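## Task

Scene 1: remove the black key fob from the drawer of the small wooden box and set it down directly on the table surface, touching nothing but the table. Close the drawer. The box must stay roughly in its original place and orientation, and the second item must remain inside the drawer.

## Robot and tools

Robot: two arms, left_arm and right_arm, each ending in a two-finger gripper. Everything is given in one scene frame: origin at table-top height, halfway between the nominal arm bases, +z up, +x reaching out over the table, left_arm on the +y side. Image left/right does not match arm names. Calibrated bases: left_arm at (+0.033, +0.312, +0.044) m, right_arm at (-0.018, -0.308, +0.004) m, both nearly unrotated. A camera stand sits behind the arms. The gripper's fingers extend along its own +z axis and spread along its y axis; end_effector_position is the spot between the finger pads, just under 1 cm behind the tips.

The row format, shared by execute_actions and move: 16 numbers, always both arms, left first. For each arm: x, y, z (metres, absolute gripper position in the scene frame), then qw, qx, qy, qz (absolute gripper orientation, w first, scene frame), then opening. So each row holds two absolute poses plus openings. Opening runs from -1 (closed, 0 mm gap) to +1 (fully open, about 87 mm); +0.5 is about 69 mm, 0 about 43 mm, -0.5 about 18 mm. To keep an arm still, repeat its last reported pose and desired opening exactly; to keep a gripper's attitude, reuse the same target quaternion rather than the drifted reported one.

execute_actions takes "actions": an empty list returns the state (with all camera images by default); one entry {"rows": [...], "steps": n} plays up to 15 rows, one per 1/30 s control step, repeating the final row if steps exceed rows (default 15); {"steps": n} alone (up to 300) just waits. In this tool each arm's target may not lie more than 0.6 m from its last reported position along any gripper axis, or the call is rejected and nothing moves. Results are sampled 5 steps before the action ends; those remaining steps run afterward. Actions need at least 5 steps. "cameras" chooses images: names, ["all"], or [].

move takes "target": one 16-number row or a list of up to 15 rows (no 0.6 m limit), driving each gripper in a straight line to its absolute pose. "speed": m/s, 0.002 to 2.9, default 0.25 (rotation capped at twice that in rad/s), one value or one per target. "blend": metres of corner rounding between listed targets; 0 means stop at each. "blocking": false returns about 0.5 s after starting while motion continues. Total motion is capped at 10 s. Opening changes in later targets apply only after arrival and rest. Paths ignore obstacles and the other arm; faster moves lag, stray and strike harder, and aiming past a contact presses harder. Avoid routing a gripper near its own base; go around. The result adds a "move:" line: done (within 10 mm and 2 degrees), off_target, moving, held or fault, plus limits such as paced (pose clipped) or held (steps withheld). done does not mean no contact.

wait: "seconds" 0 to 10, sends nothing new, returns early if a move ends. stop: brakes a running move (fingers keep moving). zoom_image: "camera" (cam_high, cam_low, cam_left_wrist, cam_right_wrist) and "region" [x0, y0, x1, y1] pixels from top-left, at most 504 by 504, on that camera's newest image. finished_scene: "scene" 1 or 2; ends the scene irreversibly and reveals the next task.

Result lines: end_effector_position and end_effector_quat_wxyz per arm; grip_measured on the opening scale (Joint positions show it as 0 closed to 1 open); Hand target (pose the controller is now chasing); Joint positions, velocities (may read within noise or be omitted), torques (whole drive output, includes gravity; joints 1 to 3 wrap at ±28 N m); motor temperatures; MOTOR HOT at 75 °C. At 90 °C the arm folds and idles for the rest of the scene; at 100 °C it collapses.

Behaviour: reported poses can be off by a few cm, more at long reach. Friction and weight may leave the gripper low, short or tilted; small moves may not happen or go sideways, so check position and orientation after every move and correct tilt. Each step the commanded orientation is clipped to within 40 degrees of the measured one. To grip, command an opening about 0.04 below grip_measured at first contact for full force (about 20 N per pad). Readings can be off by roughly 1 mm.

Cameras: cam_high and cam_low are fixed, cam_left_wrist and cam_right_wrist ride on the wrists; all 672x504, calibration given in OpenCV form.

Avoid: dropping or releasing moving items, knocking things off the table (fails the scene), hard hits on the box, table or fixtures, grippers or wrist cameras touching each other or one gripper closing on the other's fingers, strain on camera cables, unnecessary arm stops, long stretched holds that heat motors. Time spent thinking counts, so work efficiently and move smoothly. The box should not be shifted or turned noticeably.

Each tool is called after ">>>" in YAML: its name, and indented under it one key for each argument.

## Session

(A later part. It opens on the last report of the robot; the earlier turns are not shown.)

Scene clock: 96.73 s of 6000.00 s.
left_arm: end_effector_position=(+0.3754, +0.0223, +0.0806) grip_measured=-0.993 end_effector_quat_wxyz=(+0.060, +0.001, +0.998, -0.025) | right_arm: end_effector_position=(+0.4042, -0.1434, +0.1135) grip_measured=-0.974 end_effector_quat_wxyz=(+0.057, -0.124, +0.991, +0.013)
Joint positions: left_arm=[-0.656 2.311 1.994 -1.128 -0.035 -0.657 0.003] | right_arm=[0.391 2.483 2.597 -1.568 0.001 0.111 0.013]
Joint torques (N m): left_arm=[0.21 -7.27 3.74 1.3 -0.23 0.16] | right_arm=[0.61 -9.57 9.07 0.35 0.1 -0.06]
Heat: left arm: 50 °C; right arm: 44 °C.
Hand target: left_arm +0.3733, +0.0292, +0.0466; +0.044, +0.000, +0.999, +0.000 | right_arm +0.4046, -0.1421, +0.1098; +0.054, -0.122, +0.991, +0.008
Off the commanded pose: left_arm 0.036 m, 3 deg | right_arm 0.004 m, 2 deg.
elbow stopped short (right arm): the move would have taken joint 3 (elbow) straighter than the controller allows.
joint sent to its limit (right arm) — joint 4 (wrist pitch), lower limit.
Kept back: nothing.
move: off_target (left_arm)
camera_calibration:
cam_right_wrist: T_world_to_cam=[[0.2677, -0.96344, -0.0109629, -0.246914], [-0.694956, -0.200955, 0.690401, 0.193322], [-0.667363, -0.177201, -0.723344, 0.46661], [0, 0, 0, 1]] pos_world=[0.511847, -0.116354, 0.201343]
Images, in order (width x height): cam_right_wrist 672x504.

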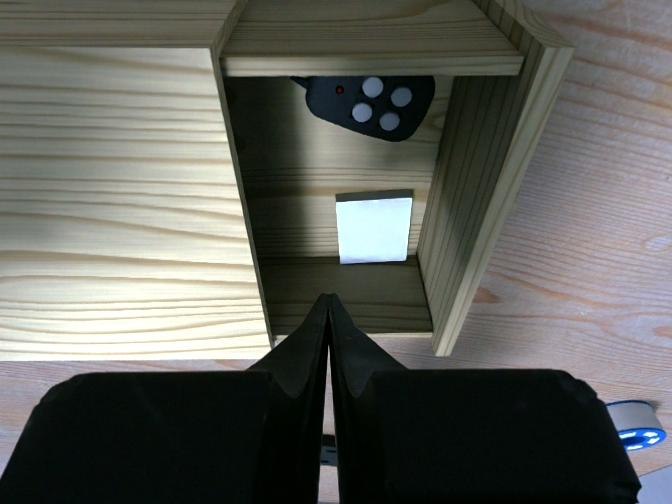

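>>> move:
  target:
    - [0.375,0.028,0.045,0.044,0.0,0.999,0,-1,0.462,-0.141,0.09,0.043,-0.122,0.991,0.005,-1]
    - [0.375,0.028,0.045,0.044,0.0,0.999,0,-1,0.472,-0.139,0.00,0.043,-0.122,0.991,0.005,-1]
    - [0.375,0.028,0.045,0.044,0.0,0.999,0,-1,0.410,-0.155,-0.005,0.043,-0.122,0.991,0.005,-1]
    - [0.375,0.028,0.045,0.044,0.0,0.999,0,-1,0.405,-0.142,0.11,0.043,-0.122,0.991,0.005,-1]
  speed: [0.2,0.1,0.04,0.2]
  cameras: ["cam_right_wrist"]

Scene clock: 102.37 s of 6000.00 s.
left_arm: end_effector_position=(+0.3795, +0.0198, +0.0808) grip_measured=-0.993 end_effector_quat_wxyz=(+0.068, +0.000, +0.997, -0.030) | right_arm: end_effector_position=(+0.4042, -0.1439, +0.1133) grip_measured=-0.974 end_effector_quat_wxyz=(+0.056, -0.123, +0.991, +0.013)
Joint positions: left_arm=[-0.655 2.31 1.994 -1.11 -0.036 -0.657 0.003] | right_arm=[0.39 2.483 2.597 -1.568 0.001 0.111 0.013]
Joint torques (N m): left_arm=[0.13 -7.2 3.86 1.11 -0.23 0.17] | right_arm=[0.84 -9.66 9.05 0.31 0.09 -0.05]
Heat: left arm: 49 °C; right arm: 44 °C.
Hand target: left_arm +0.3734, +0.0290, +0.0466; +0.044, +0.000, +0.999, +0.000 | right_arm +0.4046, -0.1422, +0.1097; +0.054, -0.122, +0.991, +0.008
Off the commanded pose: left_arm 0.037 m, 4 deg | right_arm 0.004 m, 2 deg.
elbow stopped short (right arm): the move would have taken joint 3 (elbow) straighter than the controller allows.
joint sent to its limit (right arm) — joint 4 (wrist pitch), lower limit.
Kept back: nothing.
move: off_target (left_arm)
camera_calibration:
cam_right_wrist: T_world_to_cam=[[0.266181, -0.963861, -0.0109471, -0.246819], [-0.694489, -0.199642, 0.691251, 0.193357], [-0.668455, -0.176395, -0.722532, 0.466842], [0, 0, 0, 1]] pos_world=[0.512046, -0.116948, 0.200948]
Images, in order (width x height): cam_right_wrist 672x504.

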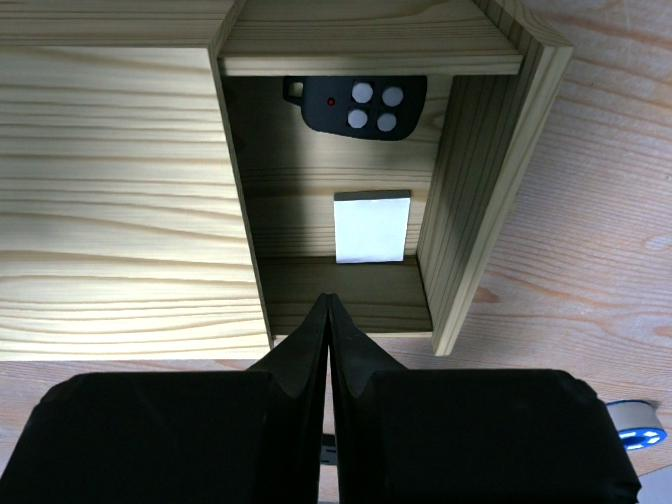

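>>> move:
  target:
    - [0.373,0.03,0.045,0.044,0.0,0.999,0,-1,0.462,-0.141,0.09,0.043,-0.122,0.991,0.005,-1]
    - [0.373,0.03,0.045,0.044,0.0,0.999,0,-1,0.472,-0.138,-0.02,0.043,-0.122,0.991,0.005,-1]
    - [0.373,0.03,0.045,0.044,0.0,0.999,0,-1,0.410,-0.154,-0.025,0.043,-0.122,0.991,0.005,-1]
    - [0.373,0.03,0.045,0.044,0.0,0.999,0,-1,0.405,-0.142,0.11,0.043,-0.122,0.991,0.005,-1]
  speed: [0.2,0.12,0.03,0.2]
  cameras: ["cam_right_wrist"]

Scene clock: 108.33 s of 6000.00 s.
left_arm: end_effector_position=(+0.3794, +0.0199, +0.0802) grip_measured=-0.993 end_effector_quat_wxyz=(+0.069, +0.000, +0.997, -0.031) | right_arm: end_effector_position=(+0.4046, -0.1440, +0.1135) grip_measured=-0.974 end_effector_quat_wxyz=(+0.057, -0.123, +0.991, +0.013)
Joint positions: left_arm=[-0.655 2.306 1.984 -1.101 -0.036 -0.657 0.003] | right_arm=[0.389 2.484 2.598 -1.568 0.002 0.111 0.013]
Joint torques (N m): left_arm=[0.24 -7.73 2.99 1.13 -0.22 0.18] | right_arm=[0.73 -9.69 9.09 0.34 0.11 -0.06]
Heat: left arm: 49 °C; right arm: 43 °C.
Hand target: left_arm +0.3716, +0.0308, +0.0467; +0.044, +0.000, +0.999, +0.000 | right_arm +0.4046, -0.1421, +0.1097; +0.054, -0.122, +0.991, +0.008
Off the commanded pose: left_arm 0.037 m, 5 deg | right_arm 0.004 m, 2 deg.
elbow stopped short (right arm): the move would have taken joint 3 (elbow) straighter than the controller allows.
joint sent to its limit (right arm) — joint 4 (wrist pitch), lower limit.
Kept back: nothing.
move: off_target (left_arm)
camera_calibration:
cam_right_wrist: T_world_to_cam=[[0.265796, -0.96397, -0.0106797, -0.246957], [-0.695686, -0.199468, 0.690097, 0.194192], [-0.667363, -0.175995, -0.723638, 0.466931], [0, 0, 0, 1]] pos_world=[0.512349, -0.117146, 0.201241]
Images, in order (width x height): cam_right_wrist 672x504.

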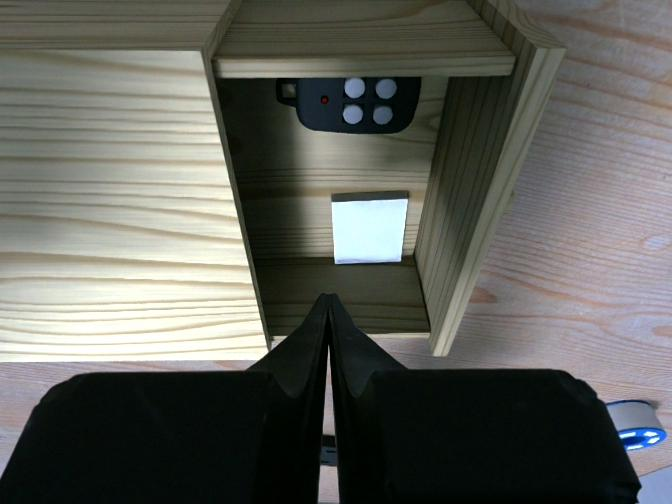

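>>> move:
  target:
    - [0.373,0.03,0.045,0.044,0.0,0.999,0,-1,0.462,-0.138,0.09,0.043,-0.122,0.991,0.005,-1]
    - [0.373,0.03,0.045,0.044,0.0,0.999,0,-1,0.470,-0.136,-0.03,0.043,-0.122,0.991,0.005,-1]
    - [0.373,0.03,0.045,0.044,0.0,0.999,0,-1,0.400,-0.154,-0.035,0.043,-0.122,0.991,0.005,-1]
    - [0.373,0.03,0.045,0.044,0.0,0.999,0,-1,0.405,-0.142,0.11,0.043,-0.122,0.991,0.005,-1]
  speed: [0.2,0.12,0.03,0.2]
  cameras: ["cam_right_wrist"]

Scene clock: 114.63 s of 6000.00 s.
left_arm: end_effector_position=(+0.3794, +0.0199, +0.0802) grip_measured=-0.993 end_effector_quat_wxyz=(+0.069, +0.000, +0.997, -0.031) | right_arm: end_effector_position=(+0.4043, -0.1444, +0.1129) grip_measured=-0.974 end_effector_quat_wxyz=(+0.056, -0.123, +0.991, +0.012)
Joint positions: left_arm=[-0.655 2.306 1.984 -1.101 -0.036 -0.657 0.003] | right_arm=[0.389 2.484 2.596 -1.568 0.003 0.111 0.013]
Joint torques (N m): left_arm=[0.24 -7.79 3.02 1.12 -0.22 0.18] | right_arm=[0.77 -9.83 9.11 0.32 0.11 -0.04]
Heat: left arm: 49 °C; right arm: 43 °C.
Hand target: left_arm +0.3716, +0.0308, +0.0467; +0.044, +0.000, +0.999, +0.000 | right_arm +0.4046, -0.1421, +0.1096; +0.054, -0.122, +0.991, +0.008
Off the commanded pose: left_arm 0.037 m, 5 deg | right_arm 0.004 m, 2 deg.
elbow stopped short (right arm): the move would have taken joint 3 (elbow) straighter than the controller allows.
joint sent to its limit (right arm) — joint 4 (wrist pitch), lower limit.
Kept back: nothing.
move: off_target (left_arm)
camera_calibration:
cam_right_wrist: T_world_to_cam=[[0.265638, -0.964028, -0.00927047, -0.247315], [-0.694216, -0.197946, 0.692012, 0.193597], [-0.668954, -0.177389, -0.721826, 0.466475], [0, 0, 0, 1]] pos_world=[0.512145, -0.11735, 0.200449]
Images, in order (width x height): cam_right_wrist 672x504.

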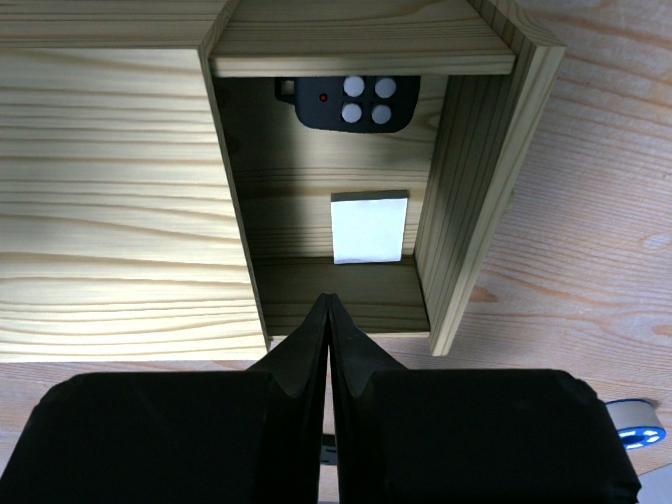

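>>> move:
  target:
    - [0.36,0.06,0.14,0.044,0.0,0.999,0,-1,0.39,-0.20,0.16,0.168,-0.331,0.890,0.10,-1]
    - [0.34,0.10,0.14,0.044,0.0,0.999,0,-1,0.40,-0.235,0.17,0.280,-0.539,0.770,0.196,-1]
  speed: 0.4
  blend: [0.03,0]
  cameras: ["cam_right_wrist"]

>>> zoom_image:
  camera: "cam_right_wrist"
  region: [180, 0, 520, 255]

Scene clock: 117.10 s of 6000.00 s.
left_arm: end_effector_position=(+0.3369, +0.0975, +0.1319) grip_measured=-0.993 end_effector_quat_wxyz=(+0.027, -0.001, +1.000, +0.004) | right_arm: end_effector_position=(+0.4000, -0.2363, +0.1555) grip_measured=-0.974 end_effector_quat_wxyz=(+0.263, -0.533, +0.779, +0.198)
Joint positions: left_arm=[-0.568 2.061 1.793 -1.263 -0.036 -0.573 0.003] | right_arm=[0.025 1.991 1.879 -1.214 -0.631 -1.124 0.013]
Joint torques (N m): left_arm=[0.39 -12.46 5.61 0.83 -0.16 0.23] | right_arm=[-0.29 -10.52 9.06 0.46 -0.56 -0.28]
Motor temperatures (°C): left_arm=[26 51 40 32 24 27 23] | right_arm=[25 43 35 30 28 29 28]
Heat: left arm: 51 °C; right arm: 43 °C.
Hand target: left_arm +0.3399, +0.1000, +0.1399; +0.044, +0.000, +0.999, +0.000 | right_arm +0.3999, -0.2349, +0.1699; +0.280, -0.539, +0.770, +0.196
Off the commanded pose: left_arm 0.009 m, 2 deg | right_arm 0.015 m, 2 deg.
Kept back: nothing.
move: off_target (right_arm)
camera_calibration:
cam_right_wrist: T_world_to_cam=[[0.941331, -0.337068, -0.0167532, -0.455328], [-0.326626, -0.922413, 0.206081, -0.0996827], [-0.0849166, -0.188518, -0.978392, 0.281712], [0, 0, 0, 1]] pos_world=[0.419978, -0.192317, 0.288539]
Images, in order (width x height): cam_right_wrist 672x504.

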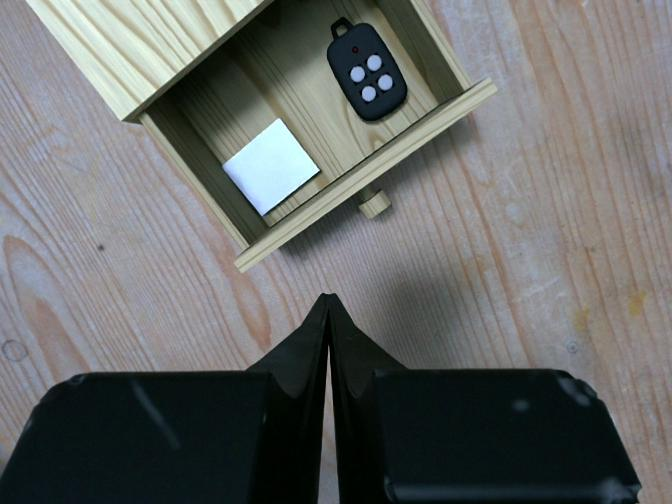

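Scaled by 1.482 from the camera's 672x504 image, which has a finer 960x720 frame.

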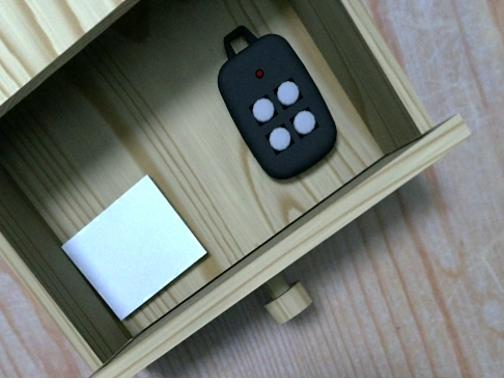

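>>> move:
  target:
    - [0.34,0.10,0.14,0.044,0.0,0.999,0,-1,0.42,-0.17,0.17,0.043,-0.122,0.991,0.005,-1]
    - [0.34,0.10,0.14,0.044,0.0,0.999,0,-1,0.446,-0.115,0.115,0.013,0.643,0.766,-0.011,-0.4]
  speed: 0.5
  blend: [0.03,0]
  cameras: ["cam_right_wrist","cam_low"]

Scene clock: 122.23 s of 6000.00 s.
left_arm: end_effector_position=(+0.3370, +0.0975, +0.1319) grip_measured=-0.993 end_effector_quat_wxyz=(+0.027, -0.001, +1.000, +0.004) | right_arm: end_effector_position=(+0.4490, -0.1178, +0.1273) grip_measured=-0.400 end_effector_quat_wxyz=(+0.051, +0.644, +0.761, +0.053)
Joint positions: left_arm=[-0.568 2.061 1.793 -1.262 -0.036 -0.573 0.003] | right_arm=[0.345 2.475 2.618 -1.57 0.031 1.717 0.3]
Joint torques (N m): left_arm=[0.43 -12.45 5.6 0.83 -0.16 0.23] | right_arm=[0.7 -9.33 6.26 0.32 0.05 -0.01]
Motor temperatures (°C): left_arm=[26 55 40 32 24 27 23] | right_arm=[25 43 35 30 28 29 28]
Heat: left arm: 55 °C; right arm: 43 °C.
Hand target: left_arm +0.3399, +0.1000, +0.1399; +0.044, +0.000, +0.999, +0.000 | right_arm +0.4453, -0.1152, +0.1148; +0.039, +0.646, +0.761, +0.039
Off the commanded pose: left_arm 0.009 m, 2 deg | right_arm 0.013 m, 8 deg.
joint sent to its limit (right arm) — joint 4 (wrist pitch), lower limit.
Kept back: nothing.
move: off_target (right_arm); target 2's new opening was sent with right_arm's hand 0.013 m and 8 deg from that target
camera_calibration:
cam_right_wrist: T_world_to_cam=[[-0.971711, -0.184905, -0.14693, 0.431423], [-0.231052, 0.615402, 0.753588, 0.0999634], [-0.0489212, 0.766218, -0.640716, 0.333886], [0, 0, 0, 1]] pos_world=[0.458649, -0.237575, 0.201984]
Images, in order (width x height): cam_low 672x504, cam_right_wrist 672x504.

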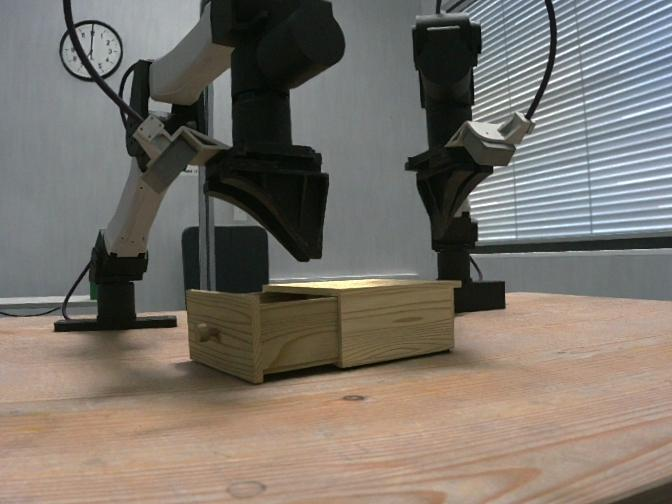

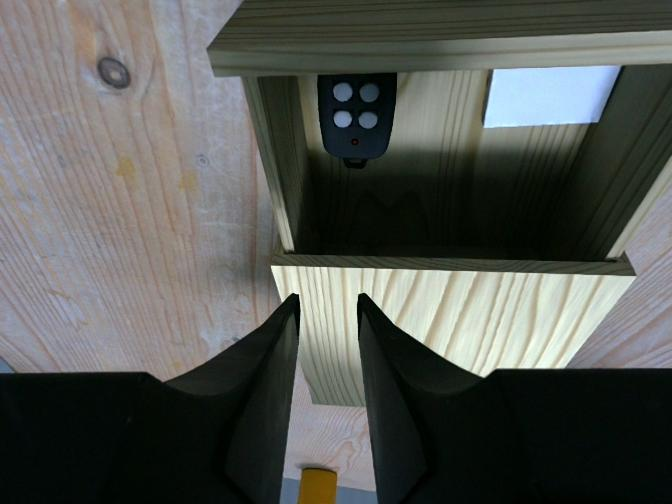

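>>> move:
  target:
    - [0.33,0.16,0.14,0.044,0.0,0.999,0,-1,0.4515,-0.104,0.085,0.032,0.643,0.764,0.02,-0.4]
  speed: 0.15
  cameras: ["cam_right_wrist","cam_low"]

Scene clock: 123.60 s of 6000.00 s.
left_arm: end_effector_position=(+0.3285, +0.1599, +0.1344) grip_measured=-0.993 end_effector_quat_wxyz=(+0.030, -0.004, +1.000, +0.006) | right_arm: end_effector_position=(+0.4502, -0.1096, +0.0867) grip_measured=-0.400 end_effector_quat_wxyz=(+0.034, +0.643, +0.765, +0.022)
Joint positions: left_arm=[-0.437 1.903 1.579 -1.199 -0.036 -0.449 0.003] | right_arm=[0.361 2.575 2.647 -1.57 0.034 1.727 0.3]
Joint torques (N m): left_arm=[0.12 -10.88 5.64 0.85 -0.06 0.24] | right_arm=[1.05 -10.07 9.87 0.16 0.07 -0.01]
Motor temperatures (°C): left_arm=[26 56 40 32 24 27 23] | right_arm=[25 43 35 30 28 29 28]
Heat: left arm: 56 °C; right arm: 43 °C.
Hand target: left_arm +0.3300, +0.1600, +0.1400; +0.044, +0.000, +0.999, +0.000 | right_arm +0.4512, -0.1042, +0.0849; +0.034, +0.644, +0.764, +0.024
Off the commanded pose: left_arm 0.006 m, 2 deg | right_arm 0.006 m, 0 deg.
joint sent to its limit (right arm) — joint 4 (wrist pitch), lower limit.
Kept back: nothing.
move: done
camera_calibration:
cam_right_wrist: T_world_to_cam=[[-0.978152, -0.192509, -0.0784844, 0.424304], [-0.184888, 0.632917, 0.75182, 0.107105], [-0.095058, 0.749905, -0.654681, 0.321906], [0, 0, 0, 1]] pos_world=[0.465436, -0.227505, 0.163523]
Images, in order (width x height): cam_low 672x504, cam_right_wrist 672x504.

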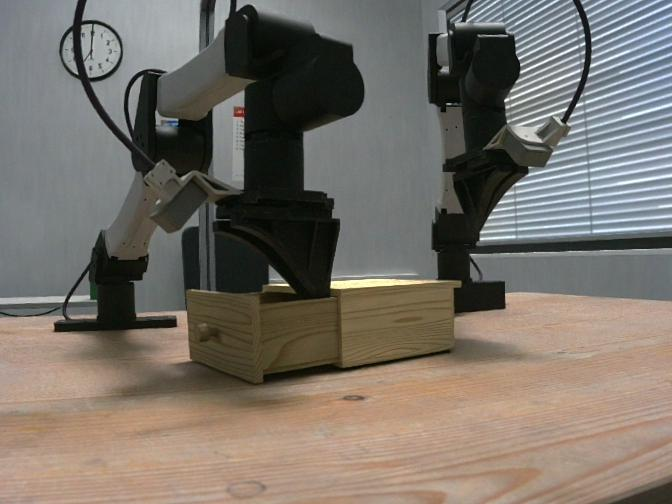

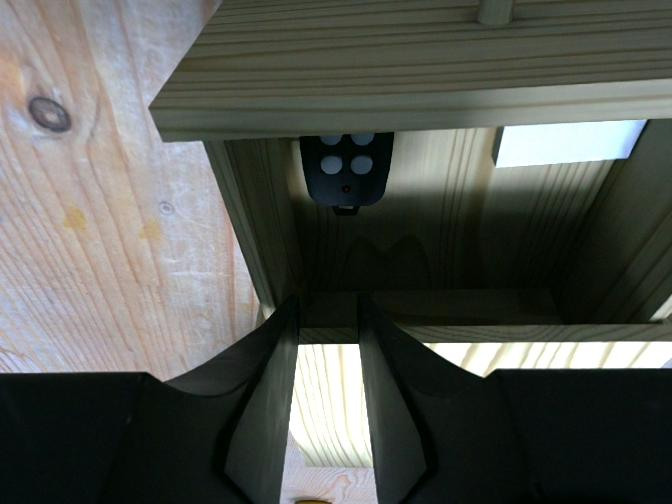

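>>> move:
  target:
    - [0.33,0.16,0.14,0.044,0.0,0.999,0,-1,0.4505,-0.099,0.062,0.032,0.643,0.764,0.02,-0.4]
  speed: 0.1
  cameras: ["cam_right_wrist","cam_low"]

>>> zoom_image:
  camera: "cam_low"
  region: [170, 150, 510, 405]

Scene clock: 125.20 s of 6000.00 s.
left_arm: end_effector_position=(+0.3290, +0.1598, +0.1344) grip_measured=-0.993 end_effector_quat_wxyz=(+0.031, -0.003, +1.000, +0.006) | right_arm: end_effector_position=(+0.4488, -0.1121, +0.0569) grip_measured=-0.400 end_effector_quat_wxyz=(+0.028, +0.645, +0.763, +0.003)
Joint positions: left_arm=[-0.437 1.903 1.579 -1.197 -0.036 -0.446 0.003] | right_arm=[0.361 2.575 2.53 -1.492 0.045 1.734 0.3]
Joint torques (N m): left_arm=[0.1 -10.89 5.67 0.87 -0.06 0.22] | right_arm=[2.21 -12.67 6.52 0.4 -0.02 0.03]
Motor temperatures (°C): left_arm=[26 56 40 32 24 27 23] | right_arm=[25 44 35 30 28 29 28]
Heat: left arm: 56 °C; right arm: 44 °C.
Hand target: left_arm +0.3300, +0.1600, +0.1400; +0.044, +0.000, +0.999, +0.000 | right_arm +0.4502, -0.0992, +0.0621; +0.031, +0.643, +0.765, +0.020
Off the commanded pose: left_arm 0.006 m, 2 deg | right_arm 0.014 m, 2 deg.
Kept back: nothing.
move: off_target (right_arm)
camera_calibration:
cam_right_wrist: T_world_to_cam=[[-0.981417, -0.187395, -0.0412721, 0.420069], [-0.155478, 0.650535, 0.743391, 0.120031], [-0.112459, 0.735994, -0.667582, 0.311115], [0, 0, 0, 1]] pos_world=[0.465913, -0.228344, 0.135802]
Images, in order (width x height): cam_low 672x504, cam_right_wrist 672x504.

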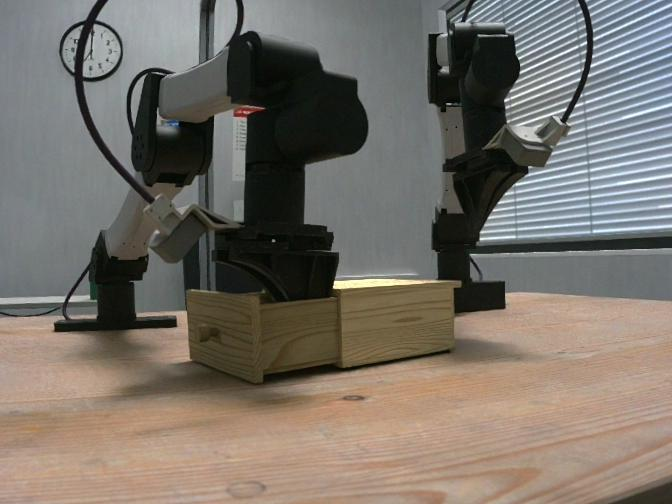

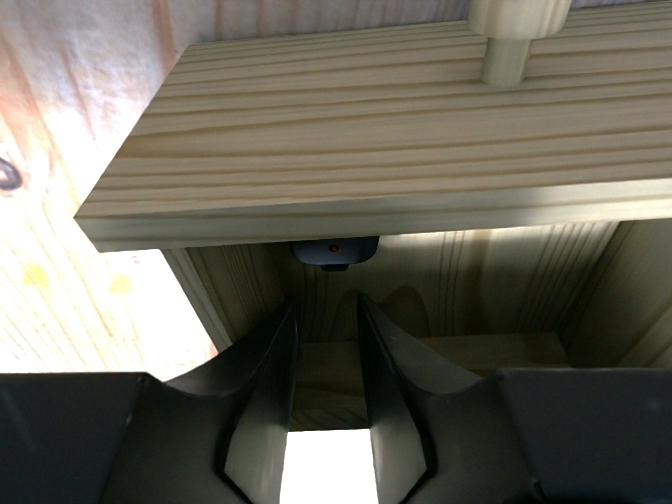

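Scaled by 1.482 from the camera's 672x504 image, which has a finer 960x720 frame.

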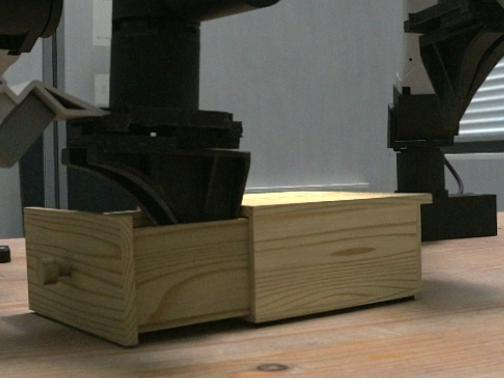

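>>> move:
  target:
    - [0.33,0.16,0.14,0.044,0.0,0.999,0,-1,0.4485,-0.109,0.045,0.032,0.643,0.764,0.02,-0.4]
    - [0.33,0.16,0.14,0.044,0.0,0.999,0,-1,0.4485,-0.109,0.033,0.032,0.643,0.764,0.02,-0.4]
  speed: 0.06
  cameras: ["cam_right_wrist"]

>>> zoom_image:
  camera: "cam_right_wrist"
  region: [180, 200, 480, 425]

Scene clock: 126.63 s of 6000.00 s.
left_arm: end_effector_position=(+0.3290, +0.1598, +0.1344) grip_measured=-0.993 end_effector_quat_wxyz=(+0.031, -0.003, +1.000, +0.006) | right_arm: end_effector_position=(+0.4412, -0.1159, +0.0342) grip_measured=-0.400 end_effector_quat_wxyz=(+0.026, +0.644, +0.765, -0.002)
Joint positions: left_arm=[-0.437 1.903 1.579 -1.197 -0.036 -0.446 0.003] | right_arm=[0.359 2.506 2.311 -1.352 0.046 1.727 0.3]
Joint torques (N m): left_arm=[0.06 -10.84 5.65 0.86 -0.06 0.23] | right_arm=[0.58 -12 4.7 0.65 -0.02 -0.08]
Motor temperatures (°C): left_arm=[26 56 40 31 24 27 23] | right_arm=[25 44 35 30 28 29 28]
Heat: left arm: 56 °C; right arm: 44 °C.
Hand target: left_arm +0.3300, +0.1600, +0.1400; +0.044, +0.000, +0.999, +0.000 | right_arm +0.4482, -0.1091, +0.0334; +0.031, +0.643, +0.765, +0.019
Off the commanded pose: left_arm 0.006 m, 2 deg | right_arm 0.010 m, 3 deg.
Kept back: nothing.
move: off_target (right_arm)
camera_calibration:
cam_right_wrist: T_world_to_cam=[[-0.980895, -0.191988, -0.0313905, 0.409868], [-0.15165, 0.653564, 0.741523, 0.137015], [-0.121847, 0.732116, -0.670193, 0.301715], [0, 0, 0, 1]] pos_world=[0.459579, -0.231749, 0.113474]
Images, in order (width x height): cam_right_wrist 672x504.

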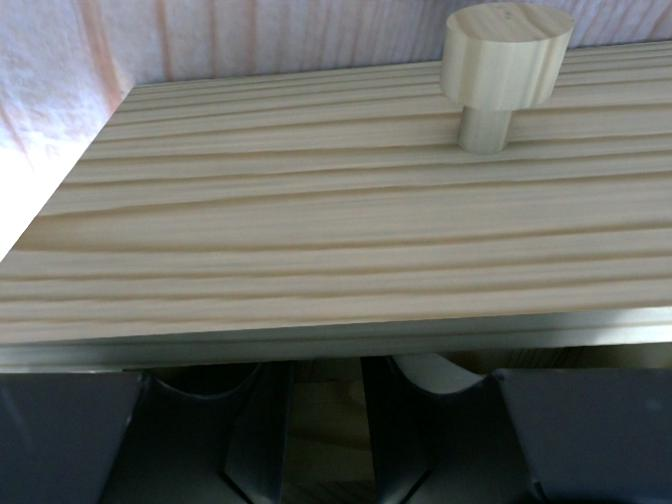

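Scaled by 1.680 from the camera's 672x504 image, which has a finer 960x720 frame.

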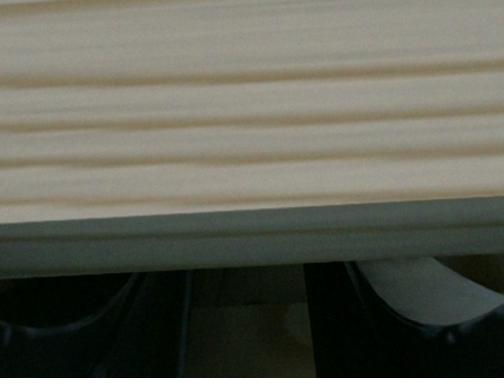

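>>> move:
  target:
    - [0.33,0.16,0.14,0.044,0.0,0.999,0,-1,0.4485,-0.109,0.033,0.032,0.643,0.764,0.02,-1]
  speed: 0.06

Scene clock: 127.57 s of 6000.00 s.
left_arm: end_effector_position=(+0.3290, +0.1598, +0.1344) grip_measured=-0.993 end_effector_quat_wxyz=(+0.031, -0.003, +1.000, +0.006) | right_arm: end_effector_position=(+0.4446, -0.1139, +0.0345) grip_measured=-0.973 end_effector_quat_wxyz=(+0.028, +0.643, +0.766, +0.006)
Joint positions: left_arm=[-0.437 1.903 1.579 -1.197 -0.036 -0.446 0.003] | right_arm=[0.359 2.506 2.31 -1.335 0.042 1.725 0.014]
Joint torques (N m): left_arm=[0.09 -10.86 5.67 0.86 -0.06 0.23] | right_arm=[0.53 -12.16 4.57 0.57 0 -0.09]
Motor temperatures (°C): left_arm=[26 56 40 31 24 27 23] | right_arm=[25 44 35 30 28 29 28]
Heat: left arm: 56 °C; right arm: 44 °C.
Hand target: left_arm +0.3300, +0.1600, +0.1400; +0.044, +0.000, +0.999, +0.000 | right_arm +0.4484, -0.1090, +0.0332; +0.032, +0.643, +0.765, +0.019
Off the commanded pose: left_arm 0.006 m, 2 deg | right_arm 0.006 m, 2 deg.
Kept back: nothing.
move: done

>>> move:
  target:
    - [0.33,0.16,0.14,0.044,0.0,0.999,0,-1,0.4485,-0.111,0.045,0.032,0.643,0.764,0.02,-1]
    - [0.33,0.16,0.14,0.044,0.0,0.999,0,-1,0.4485,-0.109,0.10,0.032,0.643,0.764,0.02,-1]
  speed: 0.15
  cameras: ["cam_right_wrist"]

Scene clock: 129.50 s of 6000.00 s.
left_arm: end_effector_position=(+0.3290, +0.1598, +0.1344) grip_measured=-0.993 end_effector_quat_wxyz=(+0.031, -0.003, +1.000, +0.006) | right_arm: end_effector_position=(+0.4497, -0.1114, +0.1059) grip_measured=-0.973 end_effector_quat_wxyz=(+0.044, +0.642, +0.764, +0.037)
Joint positions: left_arm=[-0.437 1.903 1.579 -1.197 -0.036 -0.446 0.003] | right_arm=[0.359 2.524 2.625 -1.564 0.038 1.725 0.013]
Joint torques (N m): left_arm=[0.06 -10.81 5.65 0.86 -0.06 0.23] | right_arm=[0.53 -9.57 8.53 0.14 0.04 -0.06]
Motor temperatures (°C): left_arm=[26 57 40 31 24 27 23] | right_arm=[25 44 35 30 28 29 28]
Heat: left arm: 57 °C; right arm: 44 °C.
Hand target: left_arm +0.3300, +0.1600, +0.1400; +0.044, +0.000, +0.999, +0.000 | right_arm +0.4481, -0.1091, +0.0997; +0.037, +0.644, +0.763, +0.030
Off the commanded pose: left_arm 0.006 m, 2 deg | right_arm 0.007 m, 2 deg.
joint sent to its limit (right arm) — joint 4 (wrist pitch), lower limit.
Kept back: nothing.
move: done
camera_calibration:
cam_right_wrist: T_world_to_cam=[[-0.974677, -0.192229, -0.114248, 0.427192], [-0.21152, 0.626773, 0.749943, 0.105233], [-0.0725532, 0.755118, -0.651562, 0.325982], [0, 0, 0, 1]] pos_world=[0.462284, -0.229993, 0.182285]
Images, in order (width x height): cam_right_wrist 672x504.

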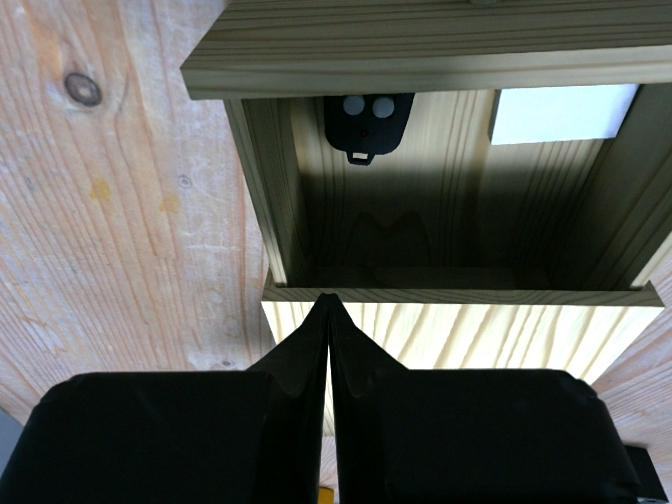

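>>> move:
  target:
    - [0.33,0.16,0.14,0.044,0.0,0.999,0,-1,0.447,-0.128,0.09,0.087,0.639,0.761,0.073,-0.3]
    - [0.33,0.16,0.14,0.044,0.0,0.999,0,-1,0.447,-0.128,0.065,0.087,0.639,0.761,0.073,-0.3]
  speed: 0.12
  cameras: ["cam_right_wrist"]

>>> zoom_image:
  camera: "cam_right_wrist"
  region: [180, 150, 480, 375]

Scene clock: 132.30 s of 6000.00 s.
left_arm: end_effector_position=(+0.3290, +0.1598, +0.1344) grip_measured=-0.993 end_effector_quat_wxyz=(+0.031, -0.003, +1.000, +0.006) | right_arm: end_effector_position=(+0.4400, -0.1240, +0.0439) grip_measured=-0.300 end_effector_quat_wxyz=(+0.065, +0.640, +0.764, +0.053)
Joint positions: left_arm=[-0.437 1.903 1.579 -1.197 -0.036 -0.446 0.003] | right_arm=[0.347 2.302 1.972 -1.083 0.055 1.708 0.35]
Joint torques (N m): left_arm=[0.06 -10.86 5.63 0.87 -0.06 0.23] | right_arm=[-0.54 -14.28 6.8 0.51 0.22 -0.26]
Motor temperatures (°C): left_arm=[26 57 40 31 24 27 23] | right_arm=[25 45 35 30 28 29 28]
Heat: left arm: 57 °C; right arm: 45 °C.
Hand target: left_arm +0.3300, +0.1600, +0.1400; +0.044, +0.000, +0.999, +0.000 | right_arm +0.4467, -0.1280, +0.0649; +0.087, +0.639, +0.761, +0.072
Off the commanded pose: left_arm 0.006 m, 2 deg | right_arm 0.023 m, 3 deg.
Kept back: nothing.
move: off_target (right_arm)
camera_calibration:
cam_right_wrist: T_world_to_cam=[[-0.966764, -0.195356, -0.164934, 0.406571], [-0.252491, 0.62811, 0.73602, 0.176373], [-0.040189, 0.753203, -0.65656, 0.280056], [0, 0, 0, 1]] pos_world=[0.448846, -0.242295, 0.121116]
Images, in order (width x height): cam_right_wrist 672x504.

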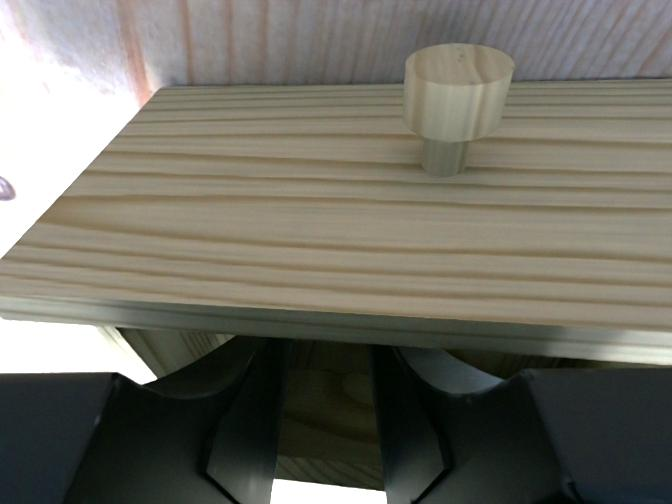

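Scaled by 1.680 from the camera's 672x504 image, which has a finer 960x720 frame.

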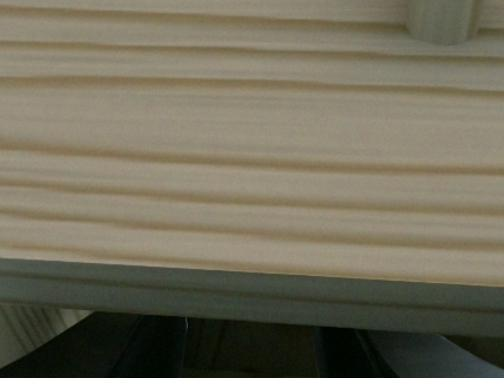

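>>> move:
  target:
    - [0.33,0.16,0.14,0.044,0.0,0.999,0,-1,0.447,-0.133,0.048,0.087,0.639,0.761,0.073,-0.3]
    - [0.33,0.16,0.14,0.044,0.0,0.999,0,-1,0.447,-0.133,0.048,0.087,0.639,0.761,0.073,-1]
  speed: 0.05

Scene clock: 133.73 s of 6000.00 s.
left_arm: end_effector_position=(+0.3290, +0.1598, +0.1344) grip_measured=-0.993 end_effector_quat_wxyz=(+0.031, -0.003, +1.000, +0.006) | right_arm: end_effector_position=(+0.4402, -0.1268, +0.0354) grip_measured=-0.973 end_effector_quat_wxyz=(+0.068, +0.639, +0.764, +0.060)
Joint positions: left_arm=[-0.437 1.903 1.579 -1.197 -0.036 -0.446 0.003] | right_arm=[0.339 2.287 1.91 -1.02 0.05 1.697 0.013]
Joint torques (N m): left_arm=[0.09 -10.85 5.65 0.87 -0.06 0.24] | right_arm=[-0.96 -12.93 6.32 0.65 0.26 -0.22]
Motor temperatures (°C): left_arm=[26 57 40 31 24 27 23] | right_arm=[25 45 35 30 28 29 28]
Heat: left arm: 57 °C; right arm: 45 °C.
Hand target: left_arm +0.3300, +0.1600, +0.1400; +0.044, +0.000, +0.999, +0.000 | right_arm +0.4468, -0.1331, +0.0480; +0.087, +0.639, +0.761, +0.072
Off the commanded pose: left_arm 0.006 m, 2 deg | right_arm 0.016 m, 3 deg.
Kept back: nothing.
move: off_target (right_arm); target 2's new opening was sent with right_arm's hand 0.015 m and 3 deg from that target

>>> move:
  target:
    - [0.33,0.16,0.14,0.044,0.0,0.999,0,-1,0.447,-0.125,0.11,0.05,0.642,0.763,0.04,-0.3]
  speed: 0.2
  cameras: ["cam_right_wrist"]

>>> zoom_image:
  camera: "cam_right_wrist"
  region: [180, 60, 520, 315]

Scene clock: 135.20 s of 6000.00 s.
left_arm: end_effector_position=(+0.3290, +0.1598, +0.1344) grip_measured=-0.993 end_effector_quat_wxyz=(+0.031, -0.003, +1.000, +0.006) | right_arm: end_effector_position=(+0.4448, -0.1247, +0.1124) grip_measured=-0.300 end_effector_quat_wxyz=(+0.054, +0.639, +0.766, +0.042)
Joint positions: left_arm=[-0.437 1.903 1.579 -1.197 -0.036 -0.446 0.003] | right_arm=[0.339 2.408 2.437 -1.47 0.046 1.697 0.35]
Joint torques (N m): left_arm=[0.06 -10.86 5.67 0.87 -0.06 0.22] | right_arm=[-0.27 -9.2 10.25 0.22 0.04 -0.1]
Motor temperatures (°C): left_arm=[26 57 40 31 24 27 23] | right_arm=[25 45 35 30 28 29 28]
Heat: left arm: 57 °C; right arm: 45 °C.
Hand target: left_arm +0.3300, +0.1600, +0.1400; +0.044, +0.000, +0.999, +0.000 | right_arm +0.4469, -0.1251, +0.1099; +0.050, +0.643, +0.764, +0.041
Off the commanded pose: left_arm 0.006 m, 2 deg | right_arm 0.003 m, 1 deg.
Kept back: nothing.
move: done
camera_calibration:
cam_right_wrist: T_world_to_cam=[[-0.970609, -0.199412, -0.134732, 0.420196], [-0.232181, 0.628601, 0.742262, 0.117888], [-0.0633231, 0.751728, -0.656426, 0.335868], [0, 0, 0, 1]] pos_world=[0.456486, -0.242794, 0.189583]
Images, in order (width x height): cam_right_wrist 672x504.

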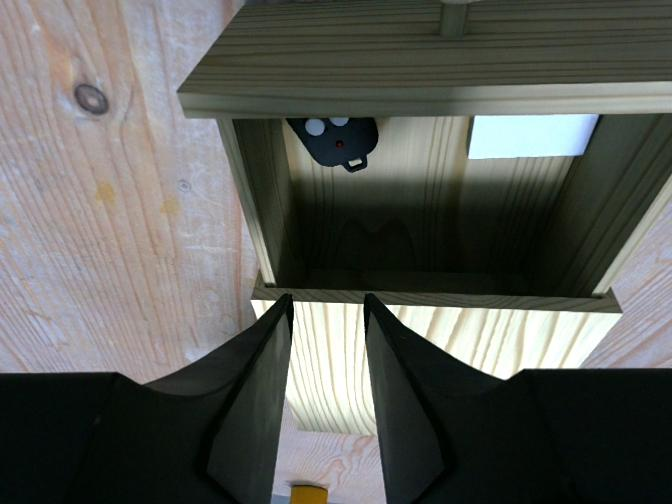

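Scaled by 1.482 from the camera's 672x504 image, which has a finer 960x720 frame.

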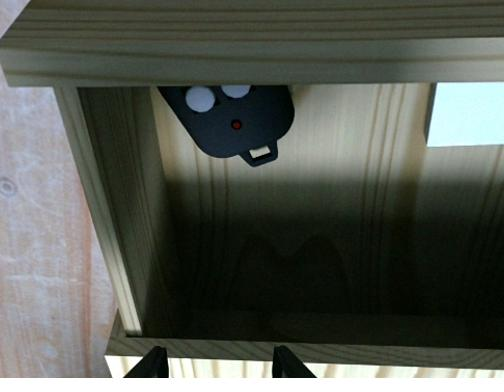

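>>> move:
  target:
    - [0.33,0.16,0.14,0.044,0.0,0.999,0,-1,0.448,-0.142,0.11,0.06,0.642,0.763,0.05,-0.3]
    - [0.33,0.16,0.14,0.044,0.0,0.999,0,-1,0.448,-0.143,0.07,0.06,0.642,0.763,0.05,-0.3]
  speed: 0.1
  cameras: ["cam_right_wrist"]

>>> zoom_image:
  camera: "cam_right_wrist"
  region: [180, 150, 480, 375]

Scene clock: 137.50 s of 6000.00 s.
left_arm: end_effector_position=(+0.3290, +0.1598, +0.1344) grip_measured=-0.993 end_effector_quat_wxyz=(+0.031, -0.003, +1.000, +0.006) | right_arm: end_effector_position=(+0.4421, -0.1407, +0.0476) grip_measured=-0.300 end_effector_quat_wxyz=(+0.041, +0.643, +0.765, +0.027)
Joint positions: left_arm=[-0.437 1.903 1.579 -1.197 -0.036 -0.446 0.003] | right_arm=[0.307 2.372 2.116 -1.225 0.037 1.672 0.35]
Joint torques (N m): left_arm=[0.08 -10.85 5.63 0.86 -0.06 0.22] | right_arm=[-0.47 -14.9 6.46 0.4 0.13 -0.23]
Motor temperatures (°C): left_arm=[26 58 40 31 24 27 23] | right_arm=[25 46 35 30 28 29 28]
Heat: left arm: 58 °C; right arm: 46 °C.
Hand target: left_arm +0.3300, +0.1600, +0.1400; +0.044, +0.000, +0.999, +0.000 | right_arm +0.4476, -0.1430, +0.0698; +0.060, +0.642, +0.763, +0.049
Off the commanded pose: left_arm 0.006 m, 2 deg | right_arm 0.023 m, 3 deg.
Kept back: nothing.
move: off_target (right_arm)
camera_calibration:
cam_right_wrist: T_world_to_cam=[[-0.976606, -0.193066, -0.0946918, 0.40733], [-0.197908, 0.634754, 0.74694, 0.160973], [-0.0841026, 0.748206, -0.658114, 0.313914], [0, 0, 0, 1]] pos_world=[0.45606, -0.258409, 0.124925]
Images, in order (width x height): cam_right_wrist 672x504.

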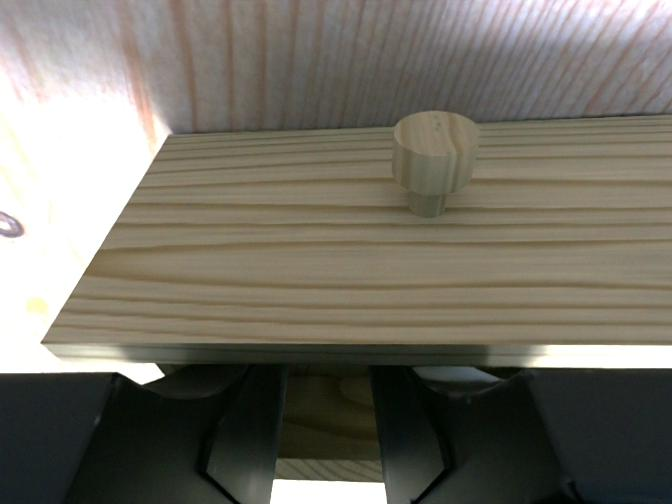

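Scaled by 1.680 from the camera's 672x504 image, which has a finer 960x720 frame.

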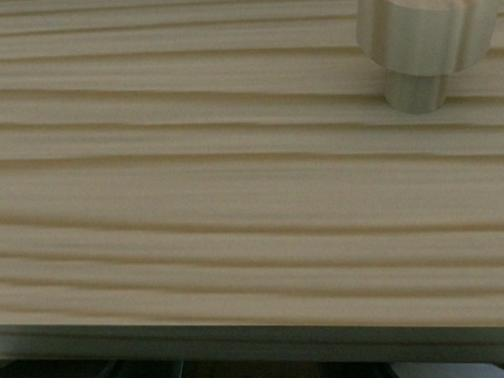

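>>> move:
  target:
    - [0.33,0.16,0.14,0.044,0.0,0.999,0,-1,0.449,-0.142,0.053,0.06,0.642,0.763,0.05,-0.3]
    - [0.33,0.16,0.14,0.044,0.0,0.999,0,-1,0.449,-0.142,0.053,0.06,0.642,0.763,0.05,-1]
  speed: 0.06

Scene clock: 139.17 s of 6000.00 s.
left_arm: end_effector_position=(+0.3290, +0.1598, +0.1344) grip_measured=-0.993 end_effector_quat_wxyz=(+0.031, -0.003, +1.000, +0.006) | right_arm: end_effector_position=(+0.4495, -0.1366, +0.0464) grip_measured=-0.973 end_effector_quat_wxyz=(+0.050, +0.642, +0.764, +0.049)
Joint positions: left_arm=[-0.437 1.903 1.579 -1.197 -0.036 -0.446 0.003] | right_arm=[0.307 2.353 2.072 -1.152 0.027 1.672 0.013]
Joint torques (N m): left_arm=[0.08 -10.84 5.68 0.85 -0.06 0.23] | right_arm=[-0.35 -12.72 5.64 0.36 0.24 -0.21]
Motor temperatures (°C): left_arm=[26 58 40 31 24 27 23] | right_arm=[25 46 35 30 28 29 28]
Heat: left arm: 58 °C; right arm: 46 °C.
Hand target: left_arm +0.3300, +0.1600, +0.1400; +0.044, +0.000, +0.999, +0.000 | right_arm +0.4490, -0.1419, +0.0530; +0.060, +0.642, +0.763, +0.050
Off the commanded pose: left_arm 0.006 m, 2 deg | right_arm 0.009 m, 1 deg.
Kept back: nothing.
move: done

>>> move:
  target:
    - [0.33,0.16,0.14,0.044,0.0,0.999,0,-1,0.449,-0.130,0.09,0.06,0.642,0.763,0.05,-0.3]
    - [0.33,0.16,0.14,0.044,0.0,0.999,0,-1,0.449,-0.132,0.045,0.06,0.642,0.763,0.05,-0.3]
    - [0.33,0.16,0.14,0.044,0.0,0.999,0,-1,0.449,-0.133,0.037,0.06,0.642,0.763,0.05,-0.3]
  speed: [0.15,0.1,0.06]

>>> move:
  target:
    - [0.33,0.16,0.14,0.044,0.0,0.999,0,-1,0.449,-0.133,0.037,0.06,0.642,0.763,0.05,-1]

Scene clock: 141.73 s of 6000.00 s.
left_arm: end_effector_position=(+0.3290, +0.1598, +0.1344) grip_measured=-0.993 end_effector_quat_wxyz=(+0.031, -0.003, +1.000, +0.006) | right_arm: end_effector_position=(+0.4457, -0.1298, +0.0382) grip_measured=-0.300 end_effector_quat_wxyz=(+0.048, +0.640, +0.766, +0.048)
Joint positions: left_arm=[-0.437 1.903 1.579 -1.197 -0.036 -0.446 0.003] | right_arm=[0.322 2.353 2.04 -1.124 0.028 1.682 0.35]
Joint torques (N m): left_arm=[0.05 -10.86 5.68 0.85 -0.06 0.21] | right_arm=[-0.03 -11.55 5.48 0.61 0.26 -0.13]
Motor temperatures (°C): left_arm=[26 58 40 31 24 27 23] | right_arm=[25 46 35 30 28 29 28]
Heat: left arm: 58 °C; right arm: 46 °C.
Hand target: left_arm +0.3300, +0.1600, +0.1400; +0.044, +0.000, +0.999, +0.000 | right_arm +0.4489, -0.1330, +0.0371; +0.060, +0.642, +0.763, +0.050
Off the commanded pose: left_arm 0.006 m, 2 deg | right_arm 0.005 m, 1 deg.
Kept back: nothing.
move: done

Scene clock: 142.43 s of 6000.00 s.
left_arm: end_effector_position=(+0.3290, +0.1598, +0.1344) grip_measured=-0.993 end_effector_quat_wxyz=(+0.031, -0.003, +1.000, +0.006) | right_arm: end_effector_position=(+0.4452, -0.1272, +0.0369) grip_measured=-0.973 end_effector_quat_wxyz=(+0.044, +0.639, +0.766, +0.052)
Joint positions: left_arm=[-0.437 1.903 1.579 -1.197 -0.036 -0.446 0.003] | right_arm=[0.324 2.353 2.033 -1.115 0.017 1.682 0.013]
Joint torques (N m): left_arm=[0.09 -10.88 5.65 0.87 -0.06 0.23] | right_arm=[-0.31 -11.47 6.12 0.52 0.32 -0.11]
Motor temperatures (°C): left_arm=[26 58 40 31 24 27 23] | right_arm=[25 46 35 30 28 29 28]
Heat: left arm: 58 °C; right arm: 46 °C.
Hand target: left_arm +0.3300, +0.1600, +0.1400; +0.044, +0.000, +0.999, +0.000 | right_arm +0.4489, -0.1331, +0.0371; +0.060, +0.642, +0.763, +0.050
Off the commanded pose: left_arm 0.006 m, 2 deg | right_arm 0.007 m, 2 deg.
Kept back: nothing.
move: done

>>> move:
  target:
    - [0.33,0.16,0.14,0.044,0.0,0.999,0,-1,0.447,-0.125,0.11,0.05,0.642,0.763,0.04,-0.3]
  speed: 0.2
  cameras: ["cam_right_wrist"]

>>> zoom_image:
  camera: "cam_right_wrist"
  region: [180, 60, 520, 315]

Scene clock: 143.87 s of 6000.00 s.
left_arm: end_effector_position=(+0.3290, +0.1598, +0.1344) grip_measured=-0.993 end_effector_quat_wxyz=(+0.031, -0.003, +1.000, +0.006) | right_arm: end_effector_position=(+0.4456, -0.1273, +0.1121) grip_measured=-0.300 end_effector_quat_wxyz=(+0.046, +0.642, +0.764, +0.046)
Joint positions: left_arm=[-0.437 1.903 1.579 -1.197 -0.036 -0.446 0.003] | right_arm=[0.327 2.409 2.435 -1.469 0.028 1.692 0.35]
Joint torques (N m): left_arm=[0.05 -10.91 5.64 0.87 -0.06 0.23] | right_arm=[0.94 -9.33 9.94 0.24 0.23 -0.04]
Motor temperatures (°C): left_arm=[26 58 40 31 24 27 23] | right_arm=[25 46 35 30 28 29 28]
Heat: left arm: 58 °C; right arm: 46 °C.
Hand target: left_arm +0.3300, +0.1600, +0.1400; +0.044, +0.000, +0.999, +0.000 | right_arm +0.4470, -0.1251, +0.1101; +0.051, +0.643, +0.763, +0.041
Off the commanded pose: left_arm 0.006 m, 2 deg | right_arm 0.003 m, 1 deg.
Kept back: nothing.
move: done
camera_calibration:
cam_right_wrist: T_world_to_cam=[[-0.972534, -0.192492, -0.130861, 0.421757], [-0.223705, 0.617687, 0.753936, 0.113495], [-0.0642955, 0.762502, -0.643783, 0.33804], [0, 0, 0, 1]] pos_world=[0.457297, -0.246676, 0.187248]
Images, in order (width x height): cam_right_wrist 672x504.

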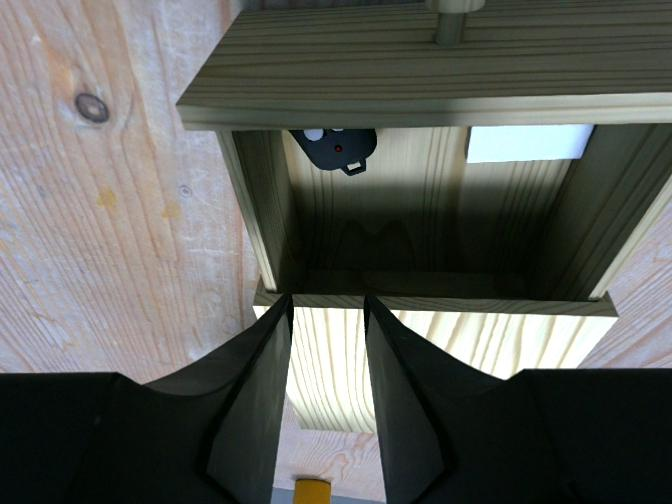

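Scaled by 1.482 from the camera's 672x504 image, which has a finer 960x720 frame.

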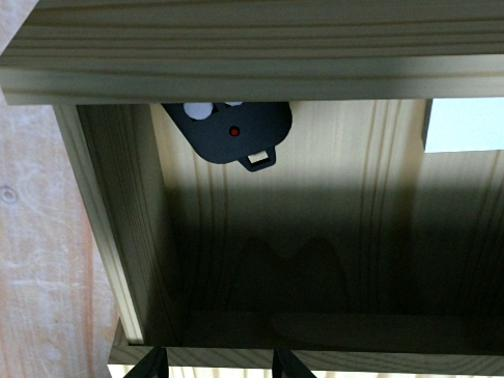

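>>> move:
  target:
    - [0.33,0.16,0.14,0.044,0.0,0.999,0,-1,0.449,-0.128,0.07,0.06,0.642,0.763,0.05,-0.3]
    - [0.33,0.16,0.14,0.044,0.0,0.999,0,-1,0.449,-0.129,0.036,0.06,0.642,0.763,0.05,-0.3]
    - [0.33,0.16,0.14,0.044,0.0,0.999,0,-1,0.450,-0.148,0.036,0.06,0.642,0.763,0.05,-0.3]
  speed: [0.15,0.1,0.05]

>>> move:
  target:
    - [0.33,0.16,0.14,0.044,0.0,0.999,0,-1,0.450,-0.148,0.036,0.06,0.642,0.763,0.05,-1]

Scene clock: 146.77 s of 6000.00 s.
left_arm: end_effector_position=(+0.3290, +0.1598, +0.1344) grip_measured=-0.993 end_effector_quat_wxyz=(+0.031, -0.003, +1.000, +0.006) | right_arm: end_effector_position=(+0.4429, -0.1273, +0.0361) grip_measured=-0.300 end_effector_quat_wxyz=(+0.042, +0.637, +0.768, +0.052)
Joint positions: left_arm=[-0.437 1.903 1.579 -1.197 -0.036 -0.446 0.003] | right_arm=[0.324 2.346 2.017 -1.108 0.013 1.679 0.35]
Joint torques (N m): left_arm=[0.08 -10.89 5.65 0.87 -0.06 0.22] | right_arm=[-3.14 -11.85 5.01 0.65 0.37 -0.42]
Motor temperatures (°C): left_arm=[26 59 40 31 24 27 23] | right_arm=[25 46 35 30 28 29 28]
Heat: left arm: 59 °C; right arm: 46 °C.
Hand target: left_arm +0.3300, +0.1600, +0.1400; +0.044, +0.000, +0.999, +0.000 | right_arm +0.4495, -0.1479, +0.0360; +0.059, +0.642, +0.763, +0.049
Off the commanded pose: left_arm 0.006 m, 2 deg | right_arm 0.022 m, 2 deg.
Kept back: nothing.
move: off_target (right_arm)

Scene clock: 147.47 s of 6000.00 s.
left_arm: end_effector_position=(+0.3290, +0.1598, +0.1344) grip_measured=-0.993 end_effector_quat_wxyz=(+0.031, -0.003, +1.000, +0.006) | right_arm: end_effector_position=(+0.4416, -0.1277, +0.0355) grip_measured=-0.973 end_effector_quat_wxyz=(+0.039, +0.637, +0.768, +0.051)
Joint positions: left_arm=[-0.437 1.903 1.579 -1.197 -0.036 -0.446 0.003] | right_arm=[0.322 2.346 2.015 -1.111 0.009 1.676 0.014]
Joint torques (N m): left_arm=[0.06 -10.85 5.7 0.86 -0.06 0.23] | right_arm=[-3.11 -11.96 5.09 0.59 0.37 -0.39]
Motor temperatures (°C): left_arm=[26 59 40 31 24 27 23] | right_arm=[25 47 35 30 28 29 28]
Heat: left arm: 59 °C; right arm: 47 °C.
Hand target: left_arm +0.3300, +0.1600, +0.1400; +0.044, +0.000, +0.999, +0.000 | right_arm +0.4495, -0.1478, +0.0360; +0.059, +0.642, +0.763, +0.049
Off the commanded pose: left_arm 0.006 m, 2 deg | right_arm 0.022 m, 3 deg.
Kept back: nothing.
move: off_target (right_arm)

>>> move:
  target:
    - [0.33,0.16,0.14,0.044,0.0,0.999,0,-1,0.445,-0.126,0.045,0.05,0.642,0.763,0.04,-1]
    - [0.33,0.16,0.14,0.044,0.0,0.999,0,-1,0.447,-0.125,0.085,0.05,0.642,0.763,0.04,0.0]
  speed: 0.2
  cameras: ["cam_right_wrist"]

>>> zoom_image:
  camera: "cam_right_wrist"
  region: [180, 60, 520, 315]

Scene clock: 150.10 s of 6000.00 s.
left_arm: end_effector_position=(+0.3290, +0.1598, +0.1344) grip_measured=-0.993 end_effector_quat_wxyz=(+0.031, -0.003, +1.000, +0.006) | right_arm: end_effector_position=(+0.4450, -0.1275, +0.0877) grip_measured=+0.000 end_effector_quat_wxyz=(+0.046, +0.642, +0.764, +0.046)
Joint positions: left_arm=[-0.437 1.903 1.579 -1.197 -0.036 -0.446 0.003] | right_arm=[0.327 2.37 2.266 -1.34 0.027 1.692 0.5]
Joint torques (N m): left_arm=[0.08 -10.91 5.68 0.87 -0.06 0.23] | right_arm=[1.02 -9.14 10.18 0.22 0.21 -0.04]
Motor temperatures (°C): left_arm=[26 59 40 31 24 27 23] | right_arm=[25 47 35 30 28 28 28]
Heat: left arm: 59 °C; right arm: 47 °C.
Hand target: left_arm +0.3300, +0.1600, +0.1400; +0.044, +0.000, +0.999, +0.000 | right_arm +0.4468, -0.1250, +0.0850; +0.050, +0.642, +0.764, +0.041
Off the commanded pose: left_arm 0.006 m, 2 deg | right_arm 0.004 m, 1 deg.
Kept back: nothing.
move: done
camera_calibration:
cam_right_wrist: T_world_to_cam=[[-0.972582, -0.192491, -0.130503, 0.417906], [-0.223409, 0.61748, 0.754193, 0.131652], [-0.0645919, 0.76267, -0.643554, 0.322586], [0, 0, 0, 1]] pos_world=[0.456697, -0.246876, 0.162849]
Images, in order (width x height): cam_right_wrist 672x504.

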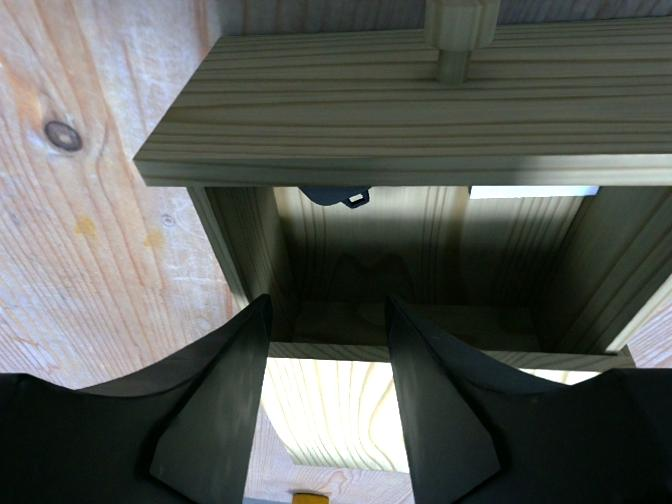

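Scaled by 1.482 from the camera's 672x504 image, which has a finer 960x720 frame.

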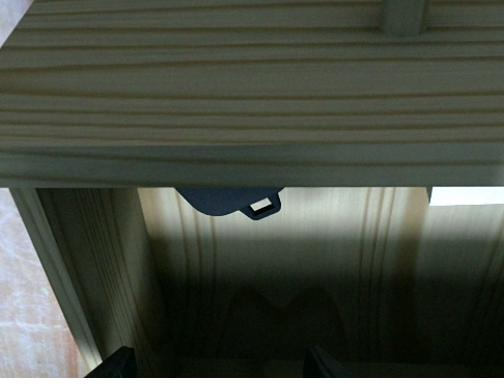

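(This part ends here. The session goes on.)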